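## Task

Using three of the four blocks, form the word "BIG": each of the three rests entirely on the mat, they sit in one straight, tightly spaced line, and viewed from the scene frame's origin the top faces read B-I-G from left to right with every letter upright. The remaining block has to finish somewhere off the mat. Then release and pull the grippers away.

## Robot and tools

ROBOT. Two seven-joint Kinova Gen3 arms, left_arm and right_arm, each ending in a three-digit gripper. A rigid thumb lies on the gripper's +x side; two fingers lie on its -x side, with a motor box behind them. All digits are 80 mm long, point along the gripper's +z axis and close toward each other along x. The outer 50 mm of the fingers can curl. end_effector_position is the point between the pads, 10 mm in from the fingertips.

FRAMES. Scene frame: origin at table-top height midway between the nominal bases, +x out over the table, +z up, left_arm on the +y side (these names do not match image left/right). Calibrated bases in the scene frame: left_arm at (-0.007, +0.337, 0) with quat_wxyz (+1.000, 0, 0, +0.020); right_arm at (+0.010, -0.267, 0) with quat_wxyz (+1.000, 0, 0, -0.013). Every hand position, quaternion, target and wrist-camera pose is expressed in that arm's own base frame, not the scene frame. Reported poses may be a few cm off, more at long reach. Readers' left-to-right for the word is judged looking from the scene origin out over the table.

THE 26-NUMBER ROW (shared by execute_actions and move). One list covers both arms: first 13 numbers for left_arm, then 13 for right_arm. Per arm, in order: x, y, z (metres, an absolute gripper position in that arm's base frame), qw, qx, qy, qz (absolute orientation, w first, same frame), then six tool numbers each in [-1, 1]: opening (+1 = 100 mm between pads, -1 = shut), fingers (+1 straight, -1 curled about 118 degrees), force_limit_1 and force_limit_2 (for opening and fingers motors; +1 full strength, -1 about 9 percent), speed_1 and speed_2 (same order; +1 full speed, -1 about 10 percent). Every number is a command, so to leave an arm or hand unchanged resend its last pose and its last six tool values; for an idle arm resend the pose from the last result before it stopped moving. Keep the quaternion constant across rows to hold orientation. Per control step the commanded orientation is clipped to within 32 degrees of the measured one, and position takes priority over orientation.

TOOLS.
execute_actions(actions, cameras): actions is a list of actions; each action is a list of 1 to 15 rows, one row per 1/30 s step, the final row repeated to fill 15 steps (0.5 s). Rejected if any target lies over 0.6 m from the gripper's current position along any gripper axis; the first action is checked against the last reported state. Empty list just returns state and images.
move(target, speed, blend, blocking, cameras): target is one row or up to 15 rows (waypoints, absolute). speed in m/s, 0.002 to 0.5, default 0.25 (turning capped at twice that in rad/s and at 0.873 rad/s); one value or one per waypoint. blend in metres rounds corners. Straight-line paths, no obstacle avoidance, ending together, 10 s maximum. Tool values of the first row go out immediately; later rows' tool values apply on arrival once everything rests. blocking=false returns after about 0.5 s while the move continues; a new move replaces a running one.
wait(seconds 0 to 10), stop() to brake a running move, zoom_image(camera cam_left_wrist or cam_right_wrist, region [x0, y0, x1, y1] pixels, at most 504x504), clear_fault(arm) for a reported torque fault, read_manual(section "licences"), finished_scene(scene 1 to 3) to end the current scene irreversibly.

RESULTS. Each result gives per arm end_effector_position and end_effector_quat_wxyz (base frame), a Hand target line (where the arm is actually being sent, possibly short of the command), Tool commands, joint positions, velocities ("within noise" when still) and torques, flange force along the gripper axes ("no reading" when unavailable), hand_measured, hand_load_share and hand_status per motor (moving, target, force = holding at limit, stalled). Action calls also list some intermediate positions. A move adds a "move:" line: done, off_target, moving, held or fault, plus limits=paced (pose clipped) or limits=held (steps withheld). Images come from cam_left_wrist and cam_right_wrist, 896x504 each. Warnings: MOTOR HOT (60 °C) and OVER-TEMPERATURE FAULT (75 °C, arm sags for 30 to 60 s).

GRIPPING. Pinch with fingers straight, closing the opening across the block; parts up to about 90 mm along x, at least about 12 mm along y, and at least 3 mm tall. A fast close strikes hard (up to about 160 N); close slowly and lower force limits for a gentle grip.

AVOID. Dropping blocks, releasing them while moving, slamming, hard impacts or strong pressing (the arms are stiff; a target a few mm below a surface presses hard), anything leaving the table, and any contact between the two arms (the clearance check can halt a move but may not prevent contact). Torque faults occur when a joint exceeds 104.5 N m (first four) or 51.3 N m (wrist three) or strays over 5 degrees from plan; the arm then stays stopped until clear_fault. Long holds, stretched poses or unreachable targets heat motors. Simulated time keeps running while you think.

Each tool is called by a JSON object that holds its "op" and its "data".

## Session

{"op": "execute_actions", "data": {"actions": []}}

Scene clock: 0.00 s.
left_arm: end_effector_position=(+0.7160, +0.1470, +0.1502) hand_measured=(+1.000, +1.000) hand_load_share=(+0.00, +0.00) hand_status=(target, target) end_effector_quat_wxyz=(+0.521, -0.520, +0.583, -0.343) | right_arm: end_effector_position=(+0.5241, -0.0253, +0.2994) hand_measured=(+1.000, +1.000) hand_load_share=(+0.00, +0.00) hand_status=(target, target) end_effector_quat_wxyz=(-0.280, +0.923, +0.261, -0.025)
Joint positions: left_arm=[-0.513 1.034 0.333 1.846 3.005 1.019 1.061] | right_arm=[0.196 0.772 0.12 0.944 -0.536 1.781 0.829]
Joint velocities: within noise
Joint torques (N m): no reading
Motor temperatures (°C): left_arm=[35 34 33 35 38 37 40] | right_arm=[38 37 32 33 40 49 43]
Flange force (N): no reading
Hand target: left_arm +0.7160, +0.1470, +0.1502; +0.521, -0.520, +0.583, -0.343 | right_arm +0.5241, -0.0253, +0.2994; -0.280, +0.923, +0.261, -0.025
Tool commands: left_gripper/force_limit_1=+0.0 left_gripper/force_limit_2=+0.0 left_gripper/speed_1=+1.0 left_gripper/speed_2=+1.0 right_gripper/force_limit_1=+0.0 right_gripper/force_limit_2=+0.0 right_gripper/speed_1=+1.0 right_gripper/speed_2=+1.0
camera_calibration:
cam_left_wrist: T_world_to_cam=[[0.0698383, -0.969275, -0.235856, 0.1243], [-0.234008, 0.213918, -0.948409, 0.33491], [0.969723, 0.121427, -0.211878, -0.553392], [0, 0, 0, 1]] pos_world=[0.606327, 0.116035, 0.229697]
cam_right_wrist: T_world_to_cam=[[0.855728, 0.501249, 0.128369, -0.478727], [0.485303, -0.691458, -0.535133, -0.0509505], [-0.179473, 0.520226, -0.834958, 0.484676], [0, 0, 0, 1]] pos_world=[0.521373, -0.0474096, 0.438872]

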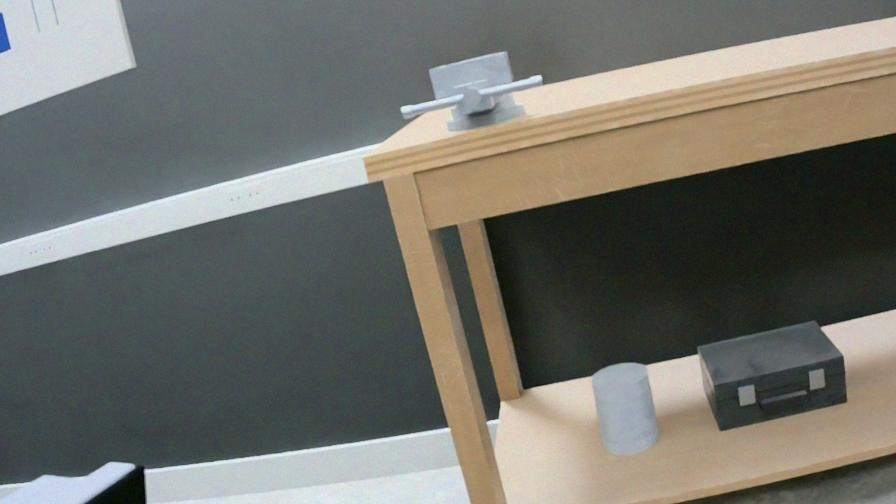

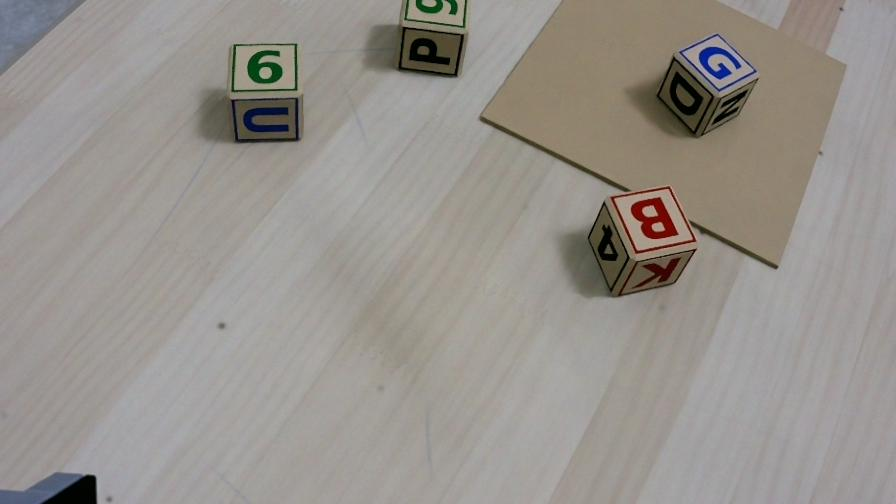

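{"op": "move", "data": {"target": [[0.55,0.0,0.35,0.2,0.7,-0.685,0,1,1,0,0,1,1,0.40,-0.1,0.29,-0.598,0.732,-0.298,0.135,1,1,0,0,1,1],[0.38,-0.22,0.38,0,0.7071,-0.7071,0,1,1,0,0,1,1,0.2723,-0.15,0.24,-0.598,0.732,-0.298,0.135,1,1,0,0,1,1]], "blend": [0.03,0]}}

Scene clock: 32.43 s.
left_arm: end_effector_position=(+0.3800, -0.2200, +0.3800) hand_measured=(+1.000, +1.000) hand_load_share=(+0.00, +0.00) hand_status=(target, target) end_effector_quat_wxyz=(+0.000, +0.707, -0.707, +0.000) | right_arm: end_effector_position=(+0.2723, -0.1500, +0.2400) hand_measured=(+1.000, +1.000) hand_load_share=(+0.00, +0.00) hand_status=(target, target) end_effector_quat_wxyz=(-0.598, +0.732, -0.298, +0.135)
Joint positions: left_arm=[0.358 0.301 0.161 1.33 3.094 -1.514 2.085] | right_arm=[1.031 0.736 0.271 2.043 -0.966 1.686 1.199]
Joint velocities: within noise
Joint torques (N m): left_arm=[1.18 -12.81 0.88 -7.47 -0.22 -0.33 -0.01] | right_arm=[-0.52 -14.74 -0.98 -1.59 -0.47 1.71 -0.35]
Motor temperatures (°C): left_arm=[35 35 33 35 38 37 40] | right_arm=[38 37 32 33 40 49 43]
Flange force (N): left_arm=[-2.5 -0.6 0.1] | right_arm=[-0.8 2.1 -2.3]
Hand target: left_arm +0.3800, -0.2200, +0.3800; +0.000, +0.707, -0.707, +0.000 | right_arm +0.2723, -0.1500, +0.2400; -0.598, +0.732, -0.298, +0.135
Off the commanded pose: left_arm 0.000 m, 0 deg | right_arm 0.000 m, 0 deg.
move: done
camera_calibration:
cam_left_wrist: T_world_to_cam=[[0.0117506, -0.999757, 0.0186539, -0.235025], [-0.999824, -0.0120205, -0.014425, 0.439205], [0.0146457, -0.0184811, -0.999722, 0.497218], [0, 0, 0, 1]] pos_world=[0.434607, -0.220499, 0.5078]
cam_right_wrist: T_world_to_cam=[[0.780459, -0.610945, -0.132779, -0.276763], [-0.252808, -0.114147, -0.96076, 0.342945], [0.571815, 0.783401, -0.243538, 0.147741], [0, 0, 0, 1]] pos_world=[0.218221, -0.245681, 0.32872]

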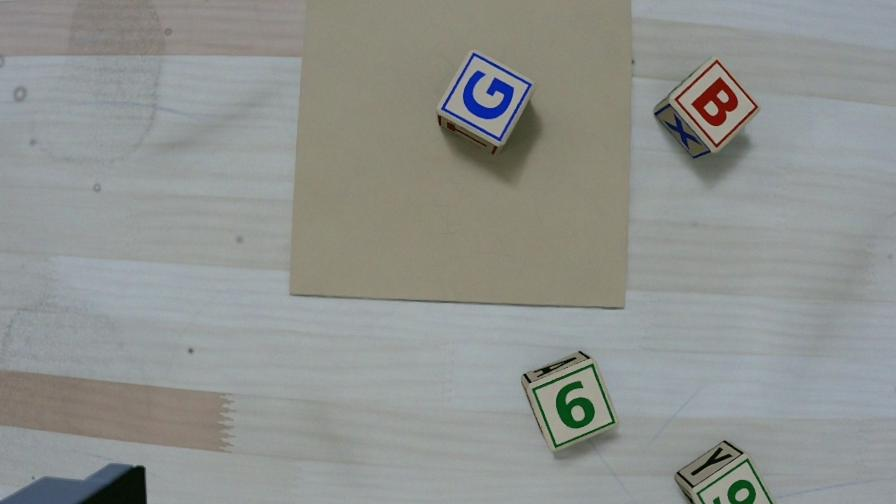

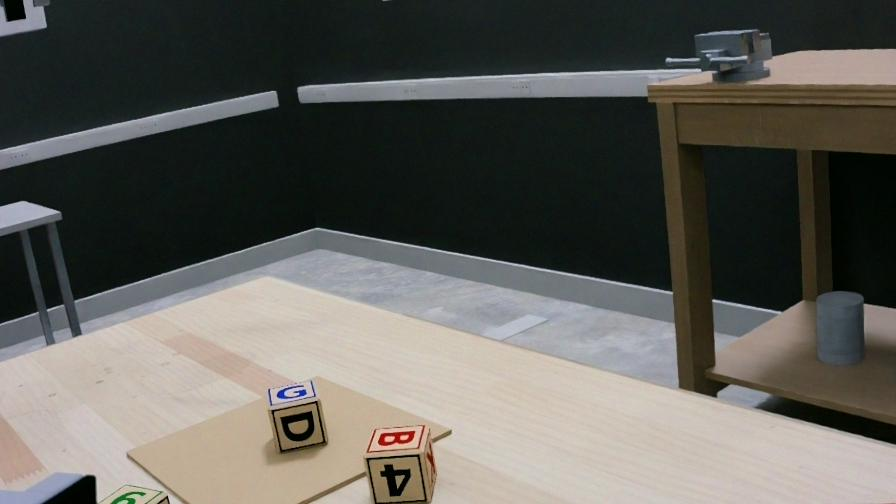

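{"op": "move", "data": {"target": [0.40,-0.23,0.23,0.3827,0.6533,-0.6533,0,1,1,0,0,1,1,0.2723,-0.15,0.24,-0.598,0.732,-0.298,0.135,1,1,0,0,1,1], "cameras": ["cam_left_wrist"]}}

{"op": "move", "data": {"target": [[0.33,-0.3,0.33,0,0.7071,-0.7071,0,1,1,0,0,1,1,0.2723,-0.15,0.24,-0.598,0.732,-0.298,0.135,1,1,0,0,1,1],[0.20,-0.42,0.2,-0.3827,0.6533,-0.6533,0,1,1,0,0,1,1,0.2723,-0.15,0.24,-0.598,0.732,-0.298,0.135,1,1,0,0,1,1]], "blend": [0.05,0], "cameras": ["cam_left_wrist"]}}

Scene clock: 48.43 s.
left_arm: end_effector_position=(+0.4000, -0.2300, +0.2300) hand_measured=(+1.000, +1.000) hand_load_share=(+0.00, +0.00) hand_status=(target, target) end_effector_quat_wxyz=(+0.383, +0.653, -0.653, +0.000) | right_arm: end_effector_position=(+0.2723, -0.1500, +0.2400) hand_measured=(+1.000, +1.000) hand_load_share=(+0.00, +0.00) hand_status=(target, target) end_effector_quat_wxyz=(-0.598, +0.732, -0.298, +0.135)
Joint positions: left_arm=[-0.023 0.745 0.241 1.387 3.608 -1.515 1.621] | right_arm=[1.031 0.736 0.271 2.043 -0.966 1.686 1.199]
Joint velocities: within noise
Joint torques (N m): left_arm=[1.32 -17.68 2.57 -5.37 0.91 -1.37 -0.13] | right_arm=[-0.45 -14.79 -0.98 -1.61 -0.48 1.72 -0.35]
Motor temperatures (°C): left_arm=[35 35 33 35 38 37 40] | right_arm=[38 37 32 33 40 49 43]
Flange force (N): left_arm=[-1.3 0.3 -1.0] | right_arm=[-0.7 2.2 -2.2]
Hand target: left_arm +0.4000, -0.2300, +0.2300; +0.383, +0.653, -0.653, +0.000 | right_arm +0.2723, -0.1500, +0.2400; -0.598, +0.732, -0.298, +0.135
Off the commanded pose: left_arm 0.000 m, 0 deg | right_arm 0.000 m, 0 deg.
move: done
camera_calibration:
cam_left_wrist: T_world_to_cam=[[0.16579, -0.845773, 0.507131, -0.381048], [-0.85892, 0.128823, 0.495642, 0.31561], [-0.484531, -0.517757, -0.705094, 0.363868], [0, 0, 0, 1]] pos_world=[0.510563, -0.174543, 0.293372]
Images, in order (width x height): cam_left_wrist 896x504.

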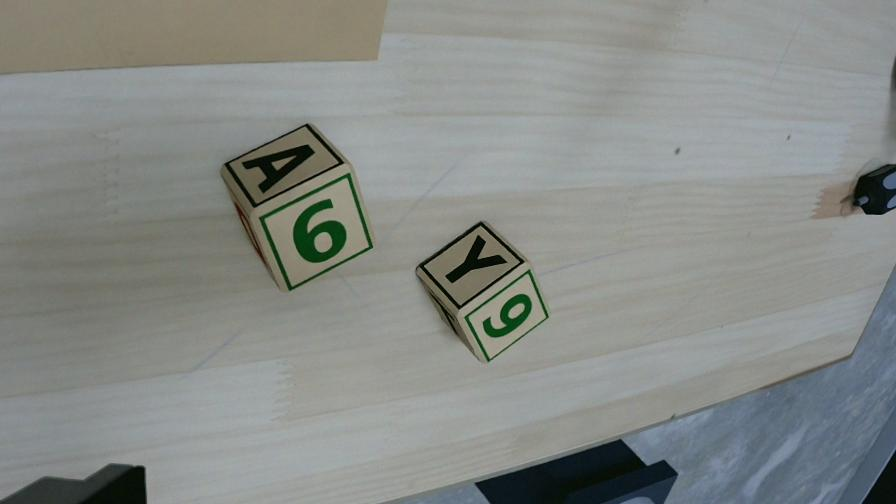

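Scene clock: 52.13 s.
left_arm: end_effector_position=(+0.2000, -0.4200, +0.2000) hand_measured=(+1.000, +1.000) hand_load_share=(-0.01, +0.00) hand_status=(target, target) end_effector_quat_wxyz=(-0.383, +0.653, -0.653, +0.000) | right_arm: end_effector_position=(+0.2723, -0.1500, +0.2400) hand_measured=(+1.000, +1.000) hand_load_share=(+0.00, +0.00) hand_status=(target, target) end_effector_quat_wxyz=(-0.598, +0.732, -0.298, +0.135)
Joint positions: left_arm=[1.382 0.807 0.09 1.346 2.493 -1.566 3.233] | right_arm=[1.031 0.736 0.271 2.043 -0.966 1.686 1.199]
Joint velocities: within noise
Joint torques (N m): left_arm=[1.3 -18.59 0.25 -4.9 -1.15 -1.56 -0.07] | right_arm=[-0.44 -14.83 -0.99 -1.66 -0.47 1.71 -0.36]
Motor temperatures (°C): left_arm=[35 35 33 35 38 37 40] | right_arm=[38 37 32 33 40 49 43]
Flange force (N): left_arm=[0.6 -2.4 0.5] | right_arm=[-0.8 2.3 -2.0]
Hand target: left_arm +0.2000, -0.4200, +0.2000; -0.383, +0.653, -0.653, +0.000 | right_arm +0.2723, -0.1500, +0.2400; -0.598, +0.732, -0.298, +0.135
Off the commanded pose: left_arm 0.000 m, 0 deg | right_arm 0.000 m, 0 deg.
move: done
camera_calibration:
cam_left_wrist: T_world_to_cam=[[0.147161, -0.8644, -0.480787, -0.299836], [-0.844421, 0.143327, -0.51615, 0.388763], [0.51507, 0.481944, -0.708825, 0.368183], [0, 0, 0, 1]] pos_world=[0.182763, -0.492342, 0.31748]
Images, in order (width x height): cam_left_wrist 896x504.

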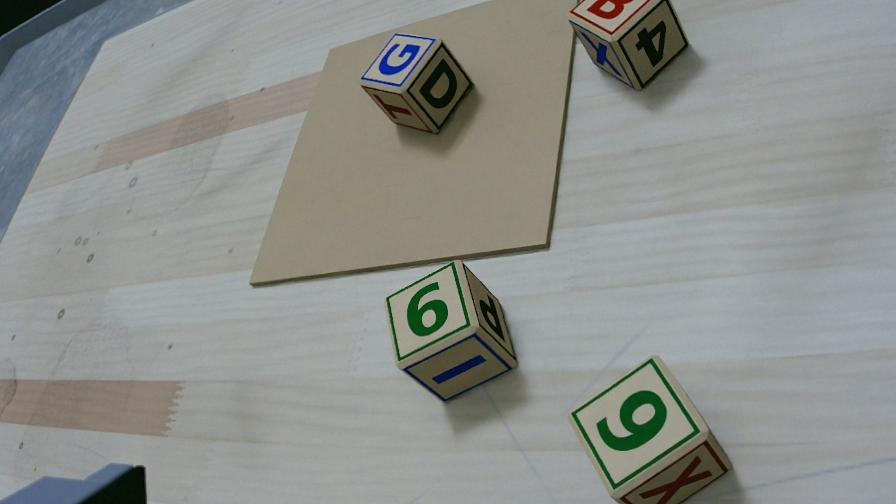

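{"op": "move", "data": {"target": [0.30,-0.3,0.26,0,0.7071,-0.7071,0,0.4,1,0,0,-0.6,1,0.2723,-0.15,0.24,-0.598,0.732,-0.298,0.135,1,1,0,0,1,1], "cameras": ["cam_left_wrist"]}}

{"op": "zoom_image", "data": {"camera": "cam_left_wrist", "region": [370, 160, 530, 320]}}

Scene clock: 65.23 s.
left_arm: end_effector_position=(+0.3000, -0.3000, +0.2600) hand_measured=(+0.402, +1.000) hand_load_share=(+0.00, +0.00) hand_status=(target, target) end_effector_quat_wxyz=(+0.000, +0.707, -0.707, +0.000) | right_arm: end_effector_position=(+0.2723, -0.1500, +0.2400) hand_measured=(+1.000, +1.000) hand_load_share=(+0.00, +0.00) hand_status=(target, target) end_effector_quat_wxyz=(-0.598, +0.732, -0.298, +0.135)
Joint positions: left_arm=[0.566 0.34 0.22 1.677 3.061 -1.134 2.379] | right_arm=[1.031 0.736 0.271 2.043 -0.966 1.686 1.199]
Joint velocities: within noise
Joint torques (N m): left_arm=[1.24 -12.56 1.08 -6.68 -0.22 -0.38 -0.02] | right_arm=[-0.46 -14.78 -0.99 -1.62 -0.45 1.71 -0.37]
Motor temperatures (°C): left_arm=[35 35 33 35 38 37 40] | right_arm=[38 37 32 33 40 49 43]
Flange force (N): left_arm=[-2.5 -1.3 -0.3] | right_arm=[-0.7 2.2 -2.1]
Hand target: left_arm +0.3000, -0.3000, +0.2600; +0.000, +0.707, -0.707, +0.000 | right_arm +0.2723, -0.1500, +0.2400; -0.598, +0.732, -0.298, +0.135
Off the commanded pose: left_arm 0.000 m, 0 deg | right_arm 0.000 m, 0 deg.
move: done
camera_calibration:
cam_left_wrist: T_world_to_cam=[[0.0117487, -0.999757, 0.0186551, -0.311926], [-0.999822, -0.0120205, -0.0145249, 0.356563], [0.0147457, -0.0184811, -0.99972, 0.376907], [0, 0, 0, 1]] pos_world=[0.354607, -0.300599, 0.3878]
Images, in order (width x height): cam_left_wrist 896x504.

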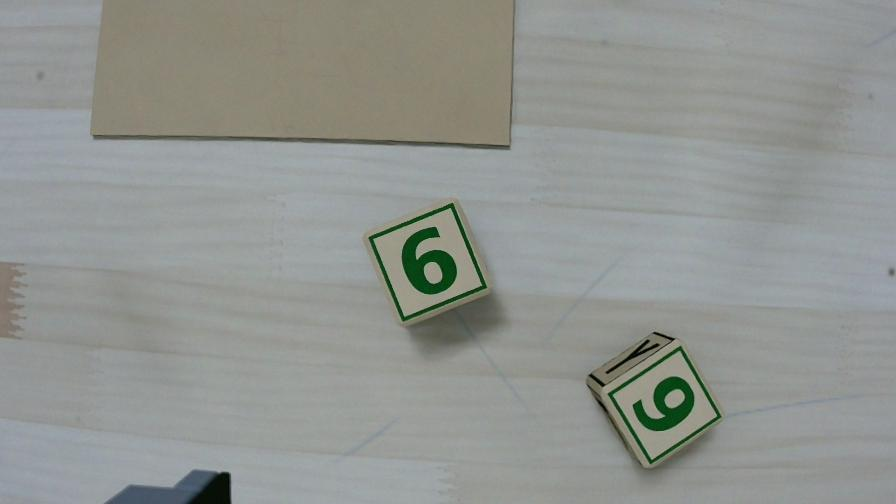

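Scaled by 3.150 from the camera's 896x504 image, which has a finer 1280x720 frame.

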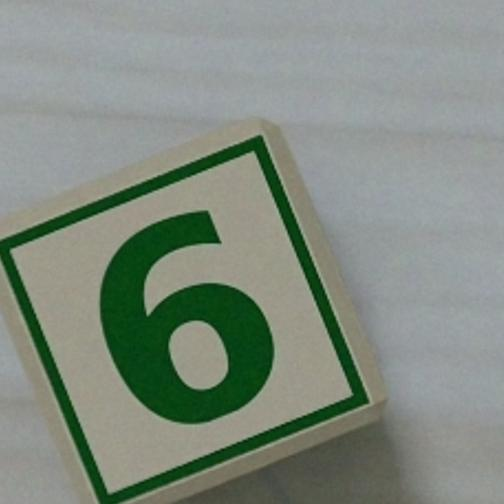

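{"op": "move", "data": {"target": [[0.354,-0.296,0.08,0,0.9808,0.1951,0,0.4,1,0,0,-0.6,1,0.2723,-0.15,0.24,-0.598,0.732,-0.298,0.135,1,1,0,0,1,1],[0.354,-0.296,0.025,0,0.9808,0.1951,0,0.4,1,0,0,-0.6,1,0.2723,-0.15,0.24,-0.598,0.732,-0.298,0.135,1,1,0,0,1,1],[0.354,-0.296,0.025,0,0.9808,0.1951,0,-0.5,1,-0.5,0,-0.6,1,0.2723,-0.15,0.24,-0.598,0.732,-0.298,0.135,1,1,0,0,1,1],[0.354,-0.296,0.025,0,0.9808,0.1951,0,0.2,1,0,0,-0.6,1,0.2723,-0.15,0.24,-0.598,0.732,-0.298,0.135,1,1,0,0,1,1],[0.33,-0.31,0.11,0,0.9808,0.1951,0,0.2,1,0,0,-0.6,1,0.2723,-0.15,0.24,-0.598,0.732,-0.298,0.135,1,1,0,0,1,1]], "speed": [0.25,0.08,0.05,0.02,0.15]}}

{"op": "move", "data": {"target": [[0.3107,-0.3134,0.0845,0.2126,0.5133,0.7682,0.3182,0.2,1,0,0,-0.6,1,0.2723,-0.15,0.24,-0.598,0.732,-0.298,0.135,1,1,0,0,1,1]], "speed": [0.2]}}

Scene clock: 97.90 s.
left_arm: end_effector_position=(+0.3300, -0.3100, +0.1100) hand_measured=(+0.198, +1.001) hand_load_share=(+0.00, -0.06) hand_status=(target, target) end_effector_quat_wxyz=(+0.000, +0.981, +0.195, +0.000) | right_arm: end_effector_position=(+0.2723, -0.1500, +0.2400) hand_measured=(+1.000, +1.000) hand_load_share=(+0.00, +0.00) hand_status=(target, target) end_effector_quat_wxyz=(-0.598, +0.732, -0.298, +0.135)
Joint positions: left_arm=[0.879 0.618 -0.264 1.785 3.362 -0.767 4.037] | right_arm=[1.031 0.736 0.271 2.043 -0.966 1.686 1.199]
Joint velocities: within noise
Joint torques (N m): left_arm=[1.14 -15.4 -0.48 -4.8 -0.17 -0.39 0.02] | right_arm=[-0.44 -14.78 -1.02 -1.63 -0.45 1.71 -0.33]
Motor temperatures (°C): left_arm=[35 35 33 35 38 37 40] | right_arm=[38 37 32 33 40 49 43]
Flange force (N): left_arm=[2.5 -0.8 0.0] | right_arm=[-0.7 2.1 -2.1]
Hand target: left_arm +0.3300, -0.3100, +0.1100; +0.000, +0.981, +0.195, +0.000 | right_arm +0.2723, -0.1500, +0.2400; -0.598, +0.732, -0.298, +0.135
Off the commanded pose: left_arm 0.000 m, 0 deg | right_arm 0.000 m, 0 deg.
move: done
camera_calibration:
cam_left_wrist: T_world_to_cam=[[0.919169, 0.393424, 0.0186148, -0.186944], [0.393698, -0.919127, -0.0144309, -0.356874], [0.0114319, 0.0205931, -0.999723, 0.239536], [0, 0, 0, 1]] pos_world=[0.309595, -0.259397, 0.2378]
cam_right_wrist: T_world_to_cam=[[0.780379, -0.611054, -0.132744, -0.276783], [-0.252799, -0.114137, -0.960763, 0.342947], [0.571927, 0.783317, -0.243544, 0.147698], [0, 0, 0, 1]] pos_world=[0.21822, -0.245681, 0.32872]

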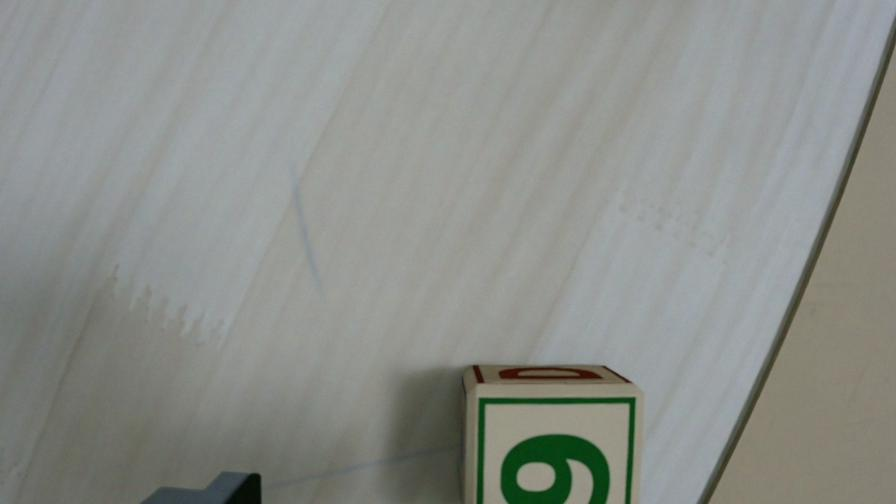

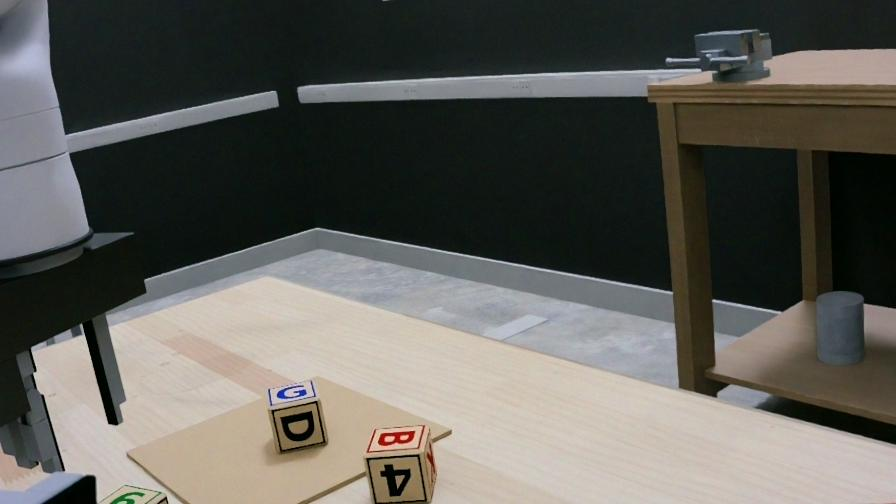

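Scene clock: 102.73 s.
left_arm: end_effector_position=(+0.3107, -0.3134, +0.0845) hand_measured=(+0.198, +1.001) hand_load_share=(+0.00, -0.06) hand_status=(target, target) end_effector_quat_wxyz=(+0.213, +0.513, +0.768, +0.318) | right_arm: end_effector_position=(+0.2723, -0.1500, +0.2400) hand_measured=(+1.000, +1.000) hand_load_share=(+0.00, +0.00) hand_status=(target, target) end_effector_quat_wxyz=(-0.598, +0.732, -0.298, +0.135)
Joint positions: left_arm=[1.959 1.234 -1.261 1.964 3.816 -0.55 5.675] | right_arm=[1.031 0.736 0.271 2.043 -0.966 1.686 1.199]
Joint velocities: within noise
Joint torques (N m): left_arm=[1.12 -14.37 -6.97 -0.78 -0.76 0.42 -0.07] | right_arm=[-0.44 -14.79 -0.96 -1.64 -0.45 1.71 -0.35]
Motor temperatures (°C): left_arm=[35 35 33 35 38 37 40] | right_arm=[38 37 32 33 40 49 43]
Flange force (N): left_arm=[-2.4 2.2 2.8] | right_arm=[-0.7 2.2 -2.0]
Hand target: left_arm +0.3107, -0.3134, +0.0845; +0.213, +0.513, +0.768, +0.318 | right_arm +0.2723, -0.1500, +0.2400; -0.598, +0.732, -0.298, +0.135
Off the commanded pose: left_arm 0.000 m, 0 deg | right_arm 0.000 m, 0 deg.
move: done
camera_calibration:
cam_left_wrist: T_world_to_cam=[[-0.402364, 0.915466, 0.00493331, 0.407927], [0.658109, 0.285497, 0.696695, -0.117475], [0.636393, 0.283572, -0.71735, 0.0787575], [0, 0, 0, 1]] pos_world=[0.191326, -0.362238, 0.136329]
cam_right_wrist: T_world_to_cam=[[0.780379, -0.611054, -0.132744, -0.276783], [-0.252799, -0.114137, -0.960763, 0.342947], [0.571927, 0.783317, -0.243544, 0.147698], [0, 0, 0, 1]] pos_world=[0.21822, -0.245681, 0.32872]

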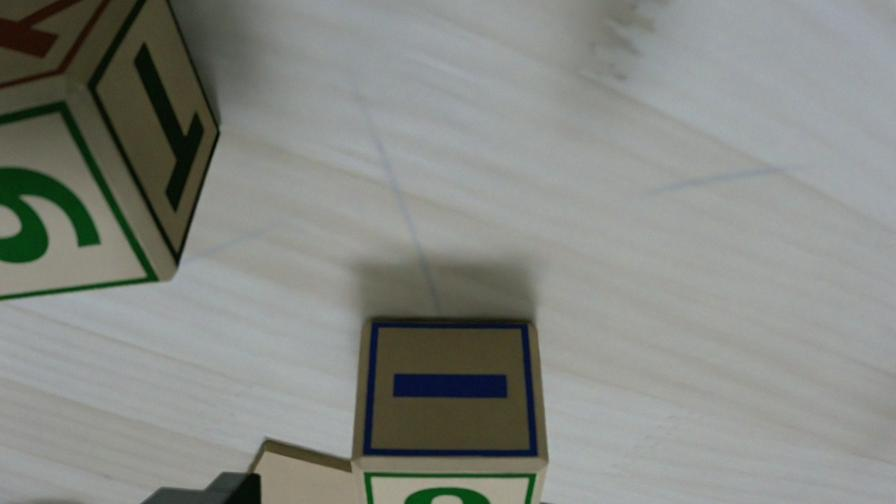

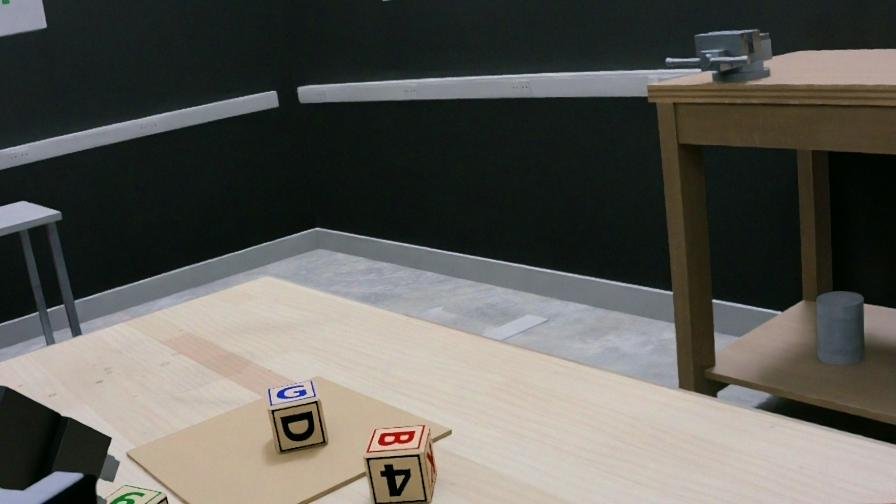

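{"op": "move", "data": {"target": [[0.3007,-0.3174,0.105,-0.3182,0.7682,-0.5133,0.2126,0.2,1,0,0,-0.6,1,0.2723,-0.15,0.24,-0.598,0.732,-0.298,0.135,1,1,0,0,1,1],[0.3307,-0.3054,0.054,-0.3182,0.7682,-0.5133,0.2126,0.2,1,0,0,-0.6,1,0.2723,-0.15,0.24,-0.598,0.732,-0.298,0.135,1,1,0,0,1,1]], "speed": [0.3,0.1]}}

Scene clock: 124.10 s.
left_arm: end_effector_position=(+0.3307, -0.3054, +0.0540) hand_measured=(+0.198, +1.001) hand_load_share=(+0.00, -0.06) hand_status=(target, target) end_effector_quat_wxyz=(-0.318, +0.768, -0.513, +0.213) | right_arm: end_effector_position=(+0.2723, -0.1500, +0.2400) hand_measured=(+1.000, +1.000) hand_load_share=(+0.00, +0.00) hand_status=(target, target) end_effector_quat_wxyz=(-0.598, +0.732, -0.298, +0.135)
Joint positions: left_arm=[1.626 0.98 -0.69 1.976 2.509 -0.394 3.751] | right_arm=[1.031 0.736 0.271 2.043 -0.966 1.686 1.199]
Joint velocities: within noise
Joint torques (N m): left_arm=[1.18 -14.88 -4.37 -1.4 -0.68 -1.18 -0.09] | right_arm=[-0.44 -14.82 -0.96 -1.6 -0.45 1.7 -0.34]
Motor temperatures (°C): left_arm=[35 35 33 35 38 37 40] | right_arm=[38 37 32 33 40 49 43]
Flange force (N): left_arm=[2.5 -2.5 1.2] | right_arm=[-0.5 2.2 -2.2]
Hand target: left_arm +0.3307, -0.3054, +0.0540; -0.318, +0.768, -0.513, +0.213 | right_arm +0.2723, -0.1500, +0.2400; -0.598, +0.732, -0.298, +0.135
Off the commanded pose: left_arm 0.000 m, 0 deg | right_arm 0.000 m, 0 deg.
move: done
camera_calibration:
cam_left_wrist: T_world_to_cam=[[0.37814, -0.925499, 0.0215002, -0.412416], [-0.63917, -0.277811, -0.717135, 0.221698], [0.669681, 0.257435, -0.696603, 0.0217771], [0, 0, 0, 1]] pos_world=[0.283069, -0.325706, 0.183024]
cam_right_wrist: T_world_to_cam=[[0.780379, -0.611054, -0.132744, -0.276783], [-0.252799, -0.114137, -0.960763, 0.342947], [0.571927, 0.783317, -0.243544, 0.147698], [0, 0, 0, 1]] pos_world=[0.21822, -0.245681, 0.32872]

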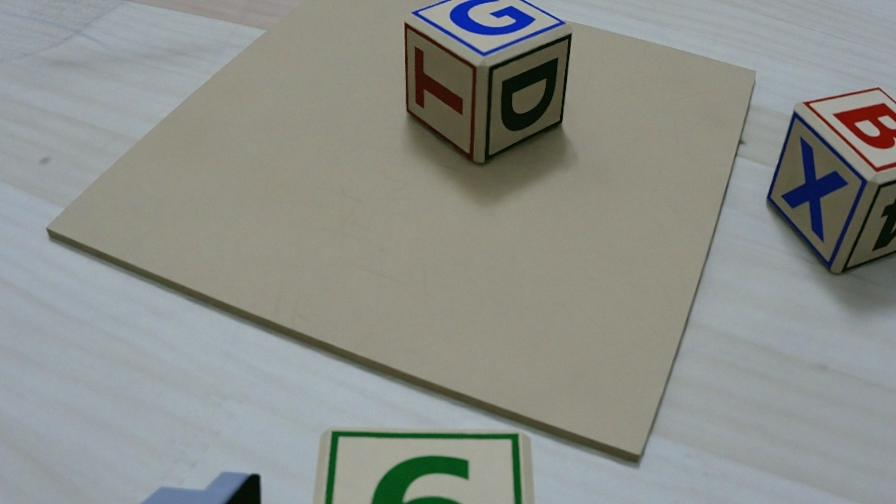

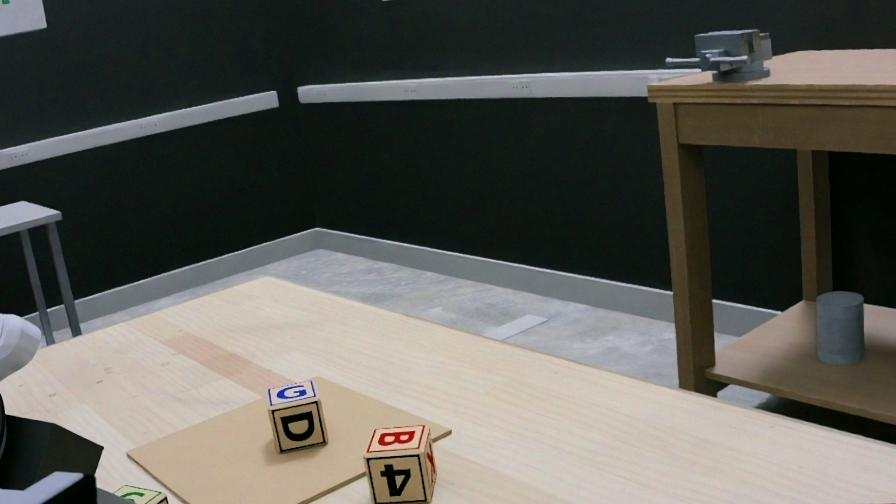

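{"op": "move", "data": {"target": [[0.3507,-0.2974,0.0245,-0.3182,0.7682,-0.5133,0.2126,0.2,1,0,0,-0.6,1,0.2723,-0.15,0.24,-0.598,0.732,-0.298,0.135,1,1,0,0,1,1],[0.3507,-0.2974,0.0245,-0.3182,0.7682,-0.5133,0.2126,-0.5,1,0.2,0,-0.6,1,0.2723,-0.15,0.24,-0.598,0.732,-0.298,0.135,1,1,0,0,1,1],[0.3507,-0.2974,0.10,-0.3182,0.7682,-0.5133,0.2126,-0.5,1,0.2,0,-0.6,1,0.2723,-0.15,0.24,-0.598,0.732,-0.298,0.135,1,1,0,0,1,1]], "speed": [0.06,0.05,0.1]}}

{"op": "move", "data": {"target": [[0.35,-0.22,0.16,0,0.7071,-0.7071,0,-0.5,1,0.2,0,-0.6,1,0.2723,-0.15,0.24,-0.598,0.732,-0.298,0.135,1,1,0,0,1,1],[0.36,-0.10,0.10,0.2706,0.6533,-0.6533,-0.2706,-0.5,1,0.2,0,-0.6,1,0.2723,-0.15,0.24,-0.598,0.732,-0.298,0.135,1,1,0,0,1,1]], "speed": 0.2, "blend": [0.03,0]}}

Scene clock: 140.70 s.
left_arm: end_effector_position=(+0.3507, -0.2974, +0.1000) hand_measured=(-0.152, +1.003) hand_load_share=(+0.74, +0.13) hand_status=(force, target) end_effector_quat_wxyz=(-0.318, +0.768, -0.513, +0.213) | right_arm: end_effector_position=(+0.2723, -0.1500, +0.2400) hand_measured=(+1.000, +1.000) hand_load_share=(+0.00, +0.00) hand_status=(target, target) end_effector_quat_wxyz=(-0.598, +0.732, -0.298, +0.135)
Joint positions: left_arm=[1.581 0.861 -0.702 1.977 2.48 -0.449 3.661] | right_arm=[1.031 0.736 0.271 2.043 -0.966 1.686 1.199]
Joint velocities: within noise
Joint torques (N m): left_arm=[1.25 -14.45 -4.12 -2.48 -0.74 -1.18 -0.15] | right_arm=[-0.42 -14.8 -1.02 -1.65 -0.46 1.71 -0.34]
Motor temperatures (°C): left_arm=[35 35 33 35 38 37 40] | right_arm=[38 37 32 33 40 49 43]
Flange force (N): left_arm=[2.0 -2.5 1.9] | right_arm=[-0.7 2.2 -2.1]
Hand target: left_arm +0.3507, -0.2974, +0.1000; -0.318, +0.768, -0.513, +0.213 | right_arm +0.2723, -0.1500, +0.2400; -0.598, +0.732, -0.298, +0.135
Off the commanded pose: left_arm 0.000 m, 0 deg | right_arm 0.000 m, 0 deg.
move: done
camera_calibration:
cam_left_wrist: T_world_to_cam=[[0.378053, -0.925535, 0.0214597, -0.413537], [-0.639163, -0.277708, -0.717181, 0.269661], [0.669736, 0.257416, -0.696556, 0.0382648], [0, 0, 0, 1]] pos_world=[0.303069, -0.317706, 0.228924]
cam_right_wrist: T_world_to_cam=[[0.780379, -0.611054, -0.132744, -0.276783], [-0.252799, -0.114137, -0.960763, 0.342947], [0.571927, 0.783317, -0.243544, 0.147698], [0, 0, 0, 1]] pos_world=[0.21822, -0.245681, 0.32872]

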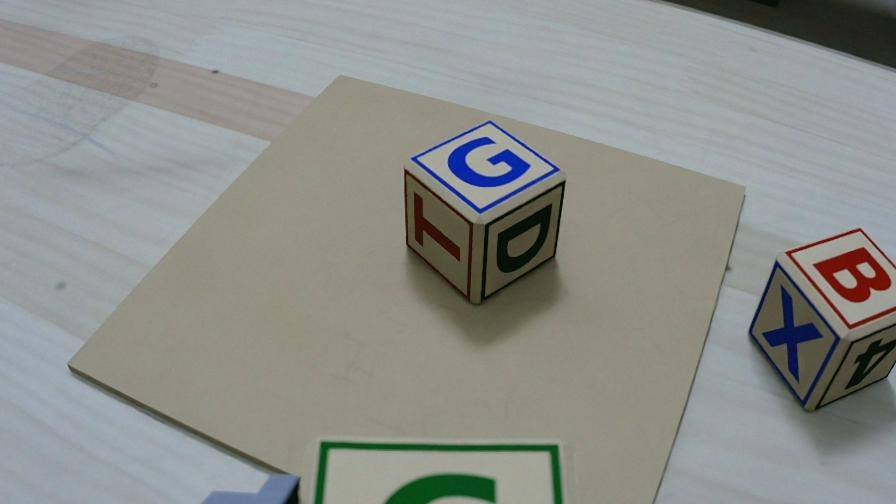

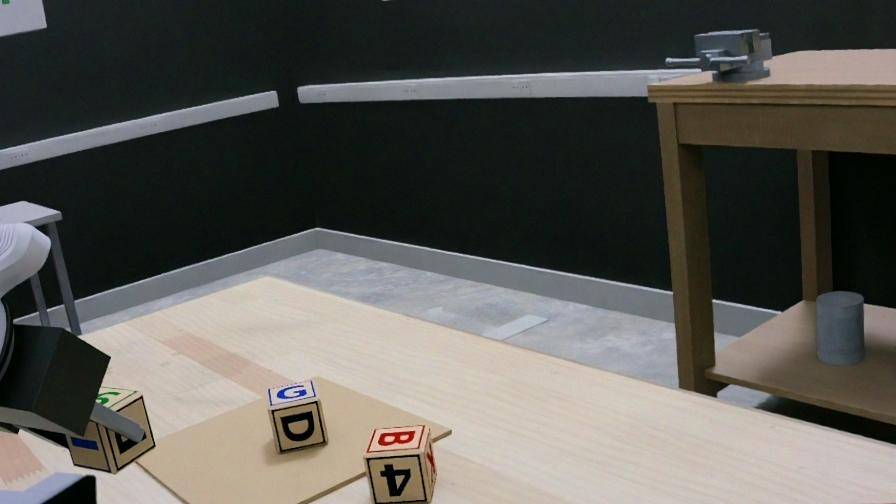

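Scene clock: 145.33 s.
left_arm: end_effector_position=(+0.3600, -0.1000, +0.1000) hand_measured=(-0.152, +1.003) hand_load_share=(+0.74, +0.14) hand_status=(force, target) end_effector_quat_wxyz=(+0.271, +0.653, -0.653, -0.271) | right_arm: end_effector_position=(+0.2723, -0.1500, +0.2400) hand_measured=(+1.000, +1.000) hand_load_share=(+0.00, +0.00) hand_status=(target, target) end_effector_quat_wxyz=(-0.598, +0.732, -0.298, +0.135)
Joint positions: left_arm=[0.026 0.979 0.2 1.375 3.121 -1.572 1.786] | right_arm=[1.031 0.736 0.271 2.043 -0.966 1.686 1.199]
Joint velocities: within noise
Joint torques (N m): left_arm=[1.26 -19 2.08 -3.59 0.13 -2 0] | right_arm=[-0.45 -14.77 -1.01 -1.65 -0.46 1.73 -0.35]
Motor temperatures (°C): left_arm=[35 35 33 35 38 37 40] | right_arm=[38 37 32 33 40 49 43]
Flange force (N): left_arm=[-1.9 0.0 0.2] | right_arm=[-0.8 2.2 -2.0]
Hand target: left_arm +0.3600, -0.1000, +0.1000; +0.271, +0.653, -0.653, -0.271 | right_arm +0.2723, -0.1500, +0.2400; -0.598, +0.732, -0.298, +0.135
Off the commanded pose: left_arm 0.000 m, 0 deg | right_arm 0.000 m, 0 deg.
move: done
camera_calibration:
cam_left_wrist: T_world_to_cam=[[0.0214981, -0.999757, 0.00488402, -0.111827], [-0.717257, -0.0120198, 0.696705, 0.243695], [-0.696477, -0.0184809, -0.717341, 0.447578], [0, 0, 0, 1]] pos_world=[0.488924, -0.100599, 0.151829]
cam_right_wrist: T_world_to_cam=[[0.780379, -0.611054, -0.132744, -0.276783], [-0.252799, -0.114137, -0.960763, 0.342947], [0.571927, 0.783317, -0.243544, 0.147698], [0, 0, 0, 1]] pos_world=[0.21822, -0.245681, 0.32872]

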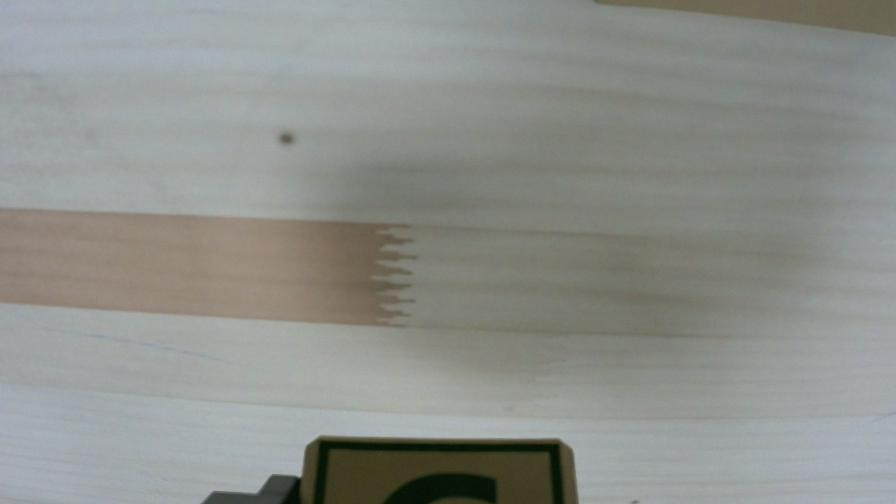

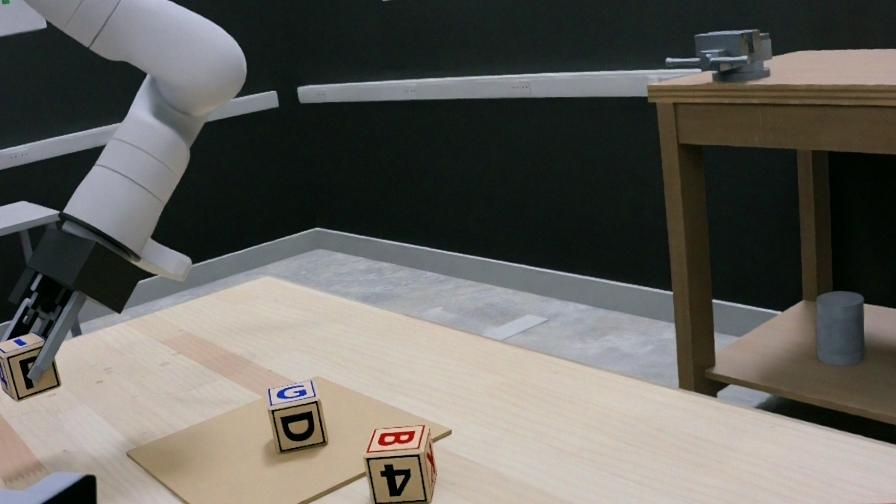

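{"op": "move", "data": {"target": [[0.36,-0.10,0.035,0.2706,0.6533,-0.6533,-0.2706,-0.5,1,0.2,0,-0.6,1,0.2723,-0.15,0.24,-0.598,0.732,-0.298,0.135,1,1,0,0,1,1],[0.36,-0.10,0.026,0.2706,0.6533,-0.6533,-0.2706,-0.5,1,0.2,0,-0.6,1,0.2723,-0.15,0.24,-0.598,0.732,-0.298,0.135,1,1,0,0,1,1]], "speed": [0.1,0.03], "cameras": ["cam_right_wrist"]}}

{"op": "zoom_image", "data": {"camera": "cam_right_wrist", "region": [0, 340, 120, 460]}}

Scene clock: 154.20 s.
left_arm: end_effector_position=(+0.3600, -0.1000, +0.0261) hand_measured=(-0.152, +1.003) hand_load_share=(+0.74, +0.14) hand_status=(force, target) end_effector_quat_wxyz=(+0.271, +0.653, -0.653, -0.271) | right_arm: end_effector_position=(+0.2723, -0.1500, +0.2400) hand_measured=(+1.000, +1.000) hand_load_share=(+0.00, +0.00) hand_status=(target, target) end_effector_quat_wxyz=(-0.598, +0.732, -0.298, +0.135)
Joint positions: left_arm=[0.034 1.111 0.186 1.365 3.106 -1.451 1.775] | right_arm=[1.031 0.736 0.271 2.043 -0.966 1.686 1.199]
Joint velocities: within noise
Joint torques (N m): left_arm=[1.25 -19.75 2.16 -2.79 0.1 -1.91 0.02] | right_arm=[-0.41 -14.79 -0.99 -1.62 -0.47 1.71 -0.36]
Motor temperatures (°C): left_arm=[35 35 33 35 38 38 40] | right_arm=[38 37 32 33 40 49 43]
Flange force (N): left_arm=[-1.8 -0.7 -0.2] | right_arm=[-0.7 2.2 -2.1]
Hand target: left_arm +0.3600, -0.1000, +0.0260; +0.271, +0.653, -0.653, -0.271 | right_arm +0.2723, -0.1500, +0.2400; -0.598, +0.732, -0.298, +0.135
Off the commanded pose: left_arm 0.000 m, 0 deg | right_arm 0.000 m, 0 deg.
move: done
camera_calibration:
cam_right_wrist: T_world_to_cam=[[0.780379, -0.611054, -0.132744, -0.276783], [-0.252799, -0.114137, -0.960763, 0.342947], [0.571927, 0.783317, -0.243544, 0.147698], [0, 0, 0, 1]] pos_world=[0.21822, -0.245681, 0.32872]
Images, in order (width x height): cam_right_wrist 896x504.

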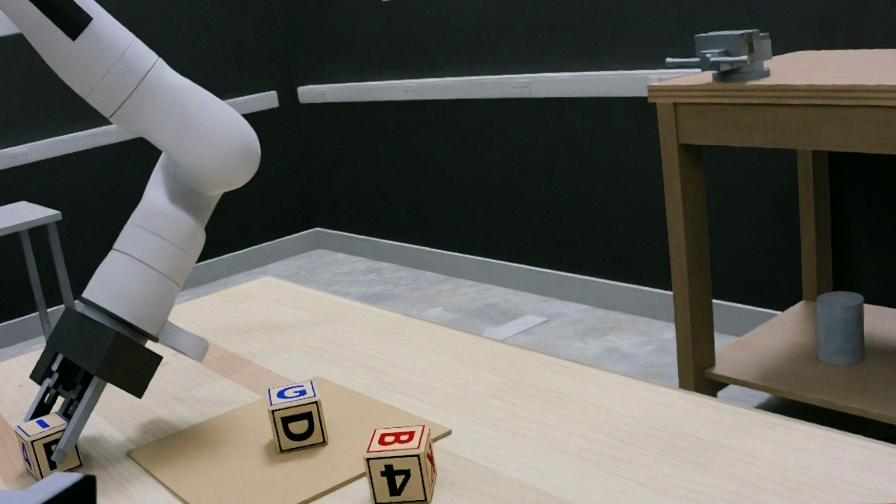

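Scaled by 4.200 from the camera's 896x504 image, which has a finer 1280x720 frame.

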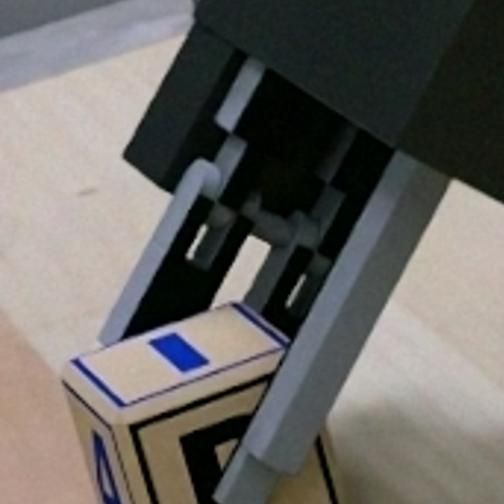

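{"op": "move", "data": {"target": [[0.36,-0.10,0.0248,0.2706,0.6533,-0.6533,-0.2706,-0.5,1,0.2,0,-0.6,1,0.2723,-0.15,0.24,-0.598,0.732,-0.298,0.135,1,1,0,0,1,1],[0.36,-0.10,0.0248,0.2706,0.6533,-0.6533,-0.2706,0.2,1,0.2,0,-0.6,1,0.2723,-0.15,0.24,-0.598,0.732,-0.298,0.135,1,1,0,0,1,1],[0.41,-0.10,0.075,0.2706,0.6533,-0.6533,-0.2706,0.2,1,0.2,0,-0.6,1,0.2723,-0.15,0.24,-0.598,0.732,-0.298,0.135,1,1,0,0,1,1],[0.43,-0.22,0.33,0,0.7071,-0.7071,0,0.4,1,0,0,-0.6,1,0.2723,-0.15,0.24,-0.598,0.732,-0.298,0.135,1,1,0,0,1,1]], "speed": [0.02,0.02,0.15,0.25]}}

{"op": "zoom_image", "data": {"camera": "cam_left_wrist", "region": [350, 150, 550, 350]}}

Scene clock: 170.97 s.
left_arm: end_effector_position=(+0.4300, -0.2200, +0.3300) hand_measured=(+0.398, +1.000) hand_load_share=(+0.00, -0.05) hand_status=(moving, target) end_effector_quat_wxyz=(+0.000, +0.707, -0.707, +0.000) | right_arm: end_effector_position=(+0.2723, -0.1500, +0.2400) hand_measured=(+1.000, +1.000) hand_load_share=(+0.00, +0.00) hand_status=(target, target) end_effector_quat_wxyz=(-0.598, +0.732, -0.298, +0.135)
Joint positions: left_arm=[0.28 0.426 0.228 1.314 3.047 -1.412 2.074] | right_arm=[1.031 0.736 0.271 2.043 -0.966 1.686 1.199]
Joint velocities: within noise
Joint torques (N m): left_arm=[1.23 -14.77 1.31 -7.37 -0.26 -0.32 -0.09] | right_arm=[-0.45 -14.8 -0.95 -1.62 -0.47 1.7 -0.35]
Motor temperatures (°C): left_arm=[35 35 33 35 38 37 40] | right_arm=[38 38 32 33 40 49 43]
Flange force (N): left_arm=[-2.5 -0.2 0.1] | right_arm=[-0.7 2.2 -2.2]
Hand target: left_arm +0.4300, -0.2200, +0.3300; +0.000, +0.707, -0.707, +0.000 | right_arm +0.2723, -0.1500, +0.2400; -0.598, +0.732, -0.298, +0.135
Off the commanded pose: left_arm 0.000 m, 0 deg | right_arm 0.000 m, 0 deg.
move: done
camera_calibration:
cam_left_wrist: T_world_to_cam=[[0.0117506, -0.999757, 0.0186539, -0.234779], [-0.999824, -0.0120205, -0.014425, 0.488473], [0.0146457, -0.0184811, -0.999722, 0.446498], [0, 0, 0, 1]] pos_world=[0.484607, -0.220599, 0.4578]
cam_right_wrist: T_world_to_cam=[[0.780379, -0.611054, -0.132744, -0.276783], [-0.252799, -0.114137, -0.960763, 0.342947], [0.571927, 0.783317, -0.243544, 0.147698], [0, 0, 0, 1]] pos_world=[0.21822, -0.245681, 0.32872]

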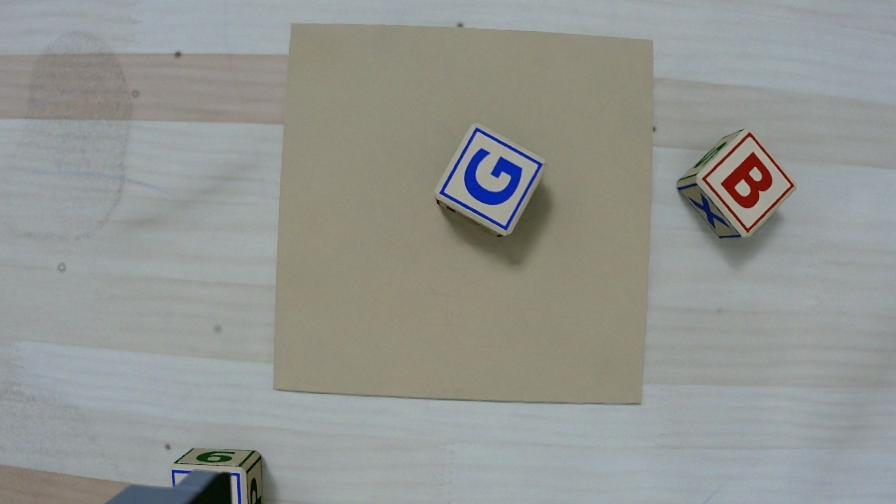

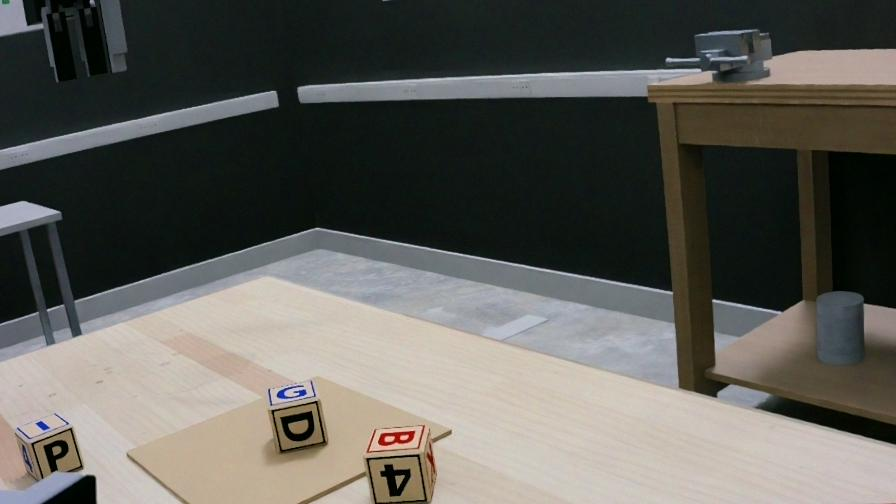

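Scaled by 2.520 from the camera's 896x504 image, which has a finer 1280x720 frame.

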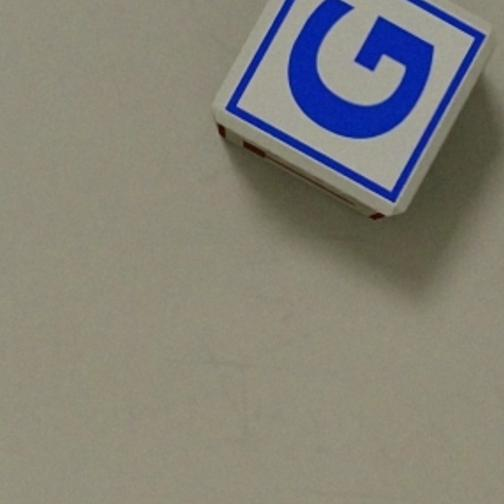

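{"op": "zoom_image", "data": {"camera": "cam_left_wrist", "region": [420, 110, 560, 250]}}

{"op": "zoom_image", "data": {"camera": "cam_left_wrist", "region": [670, 115, 810, 255]}}

Scaled by 3.600 from the camera's 896x504 image, which has a finer 1280x720 frame.

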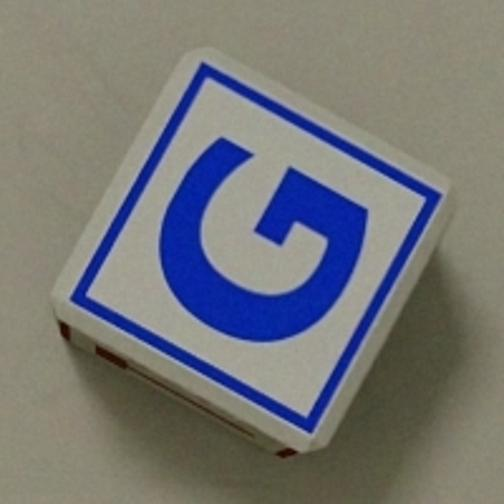

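Scaled by 3.600 from the camera's 896x504 image, which has a finer 1280x720 frame.

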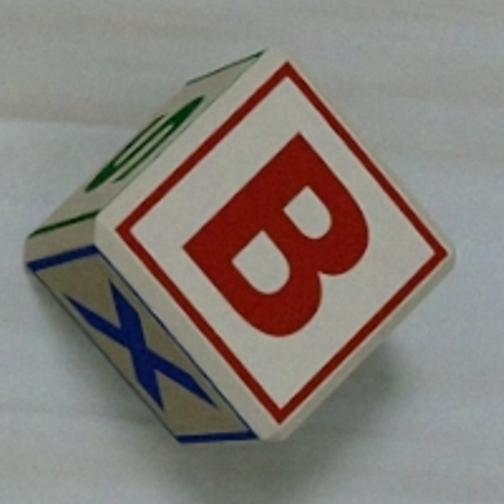

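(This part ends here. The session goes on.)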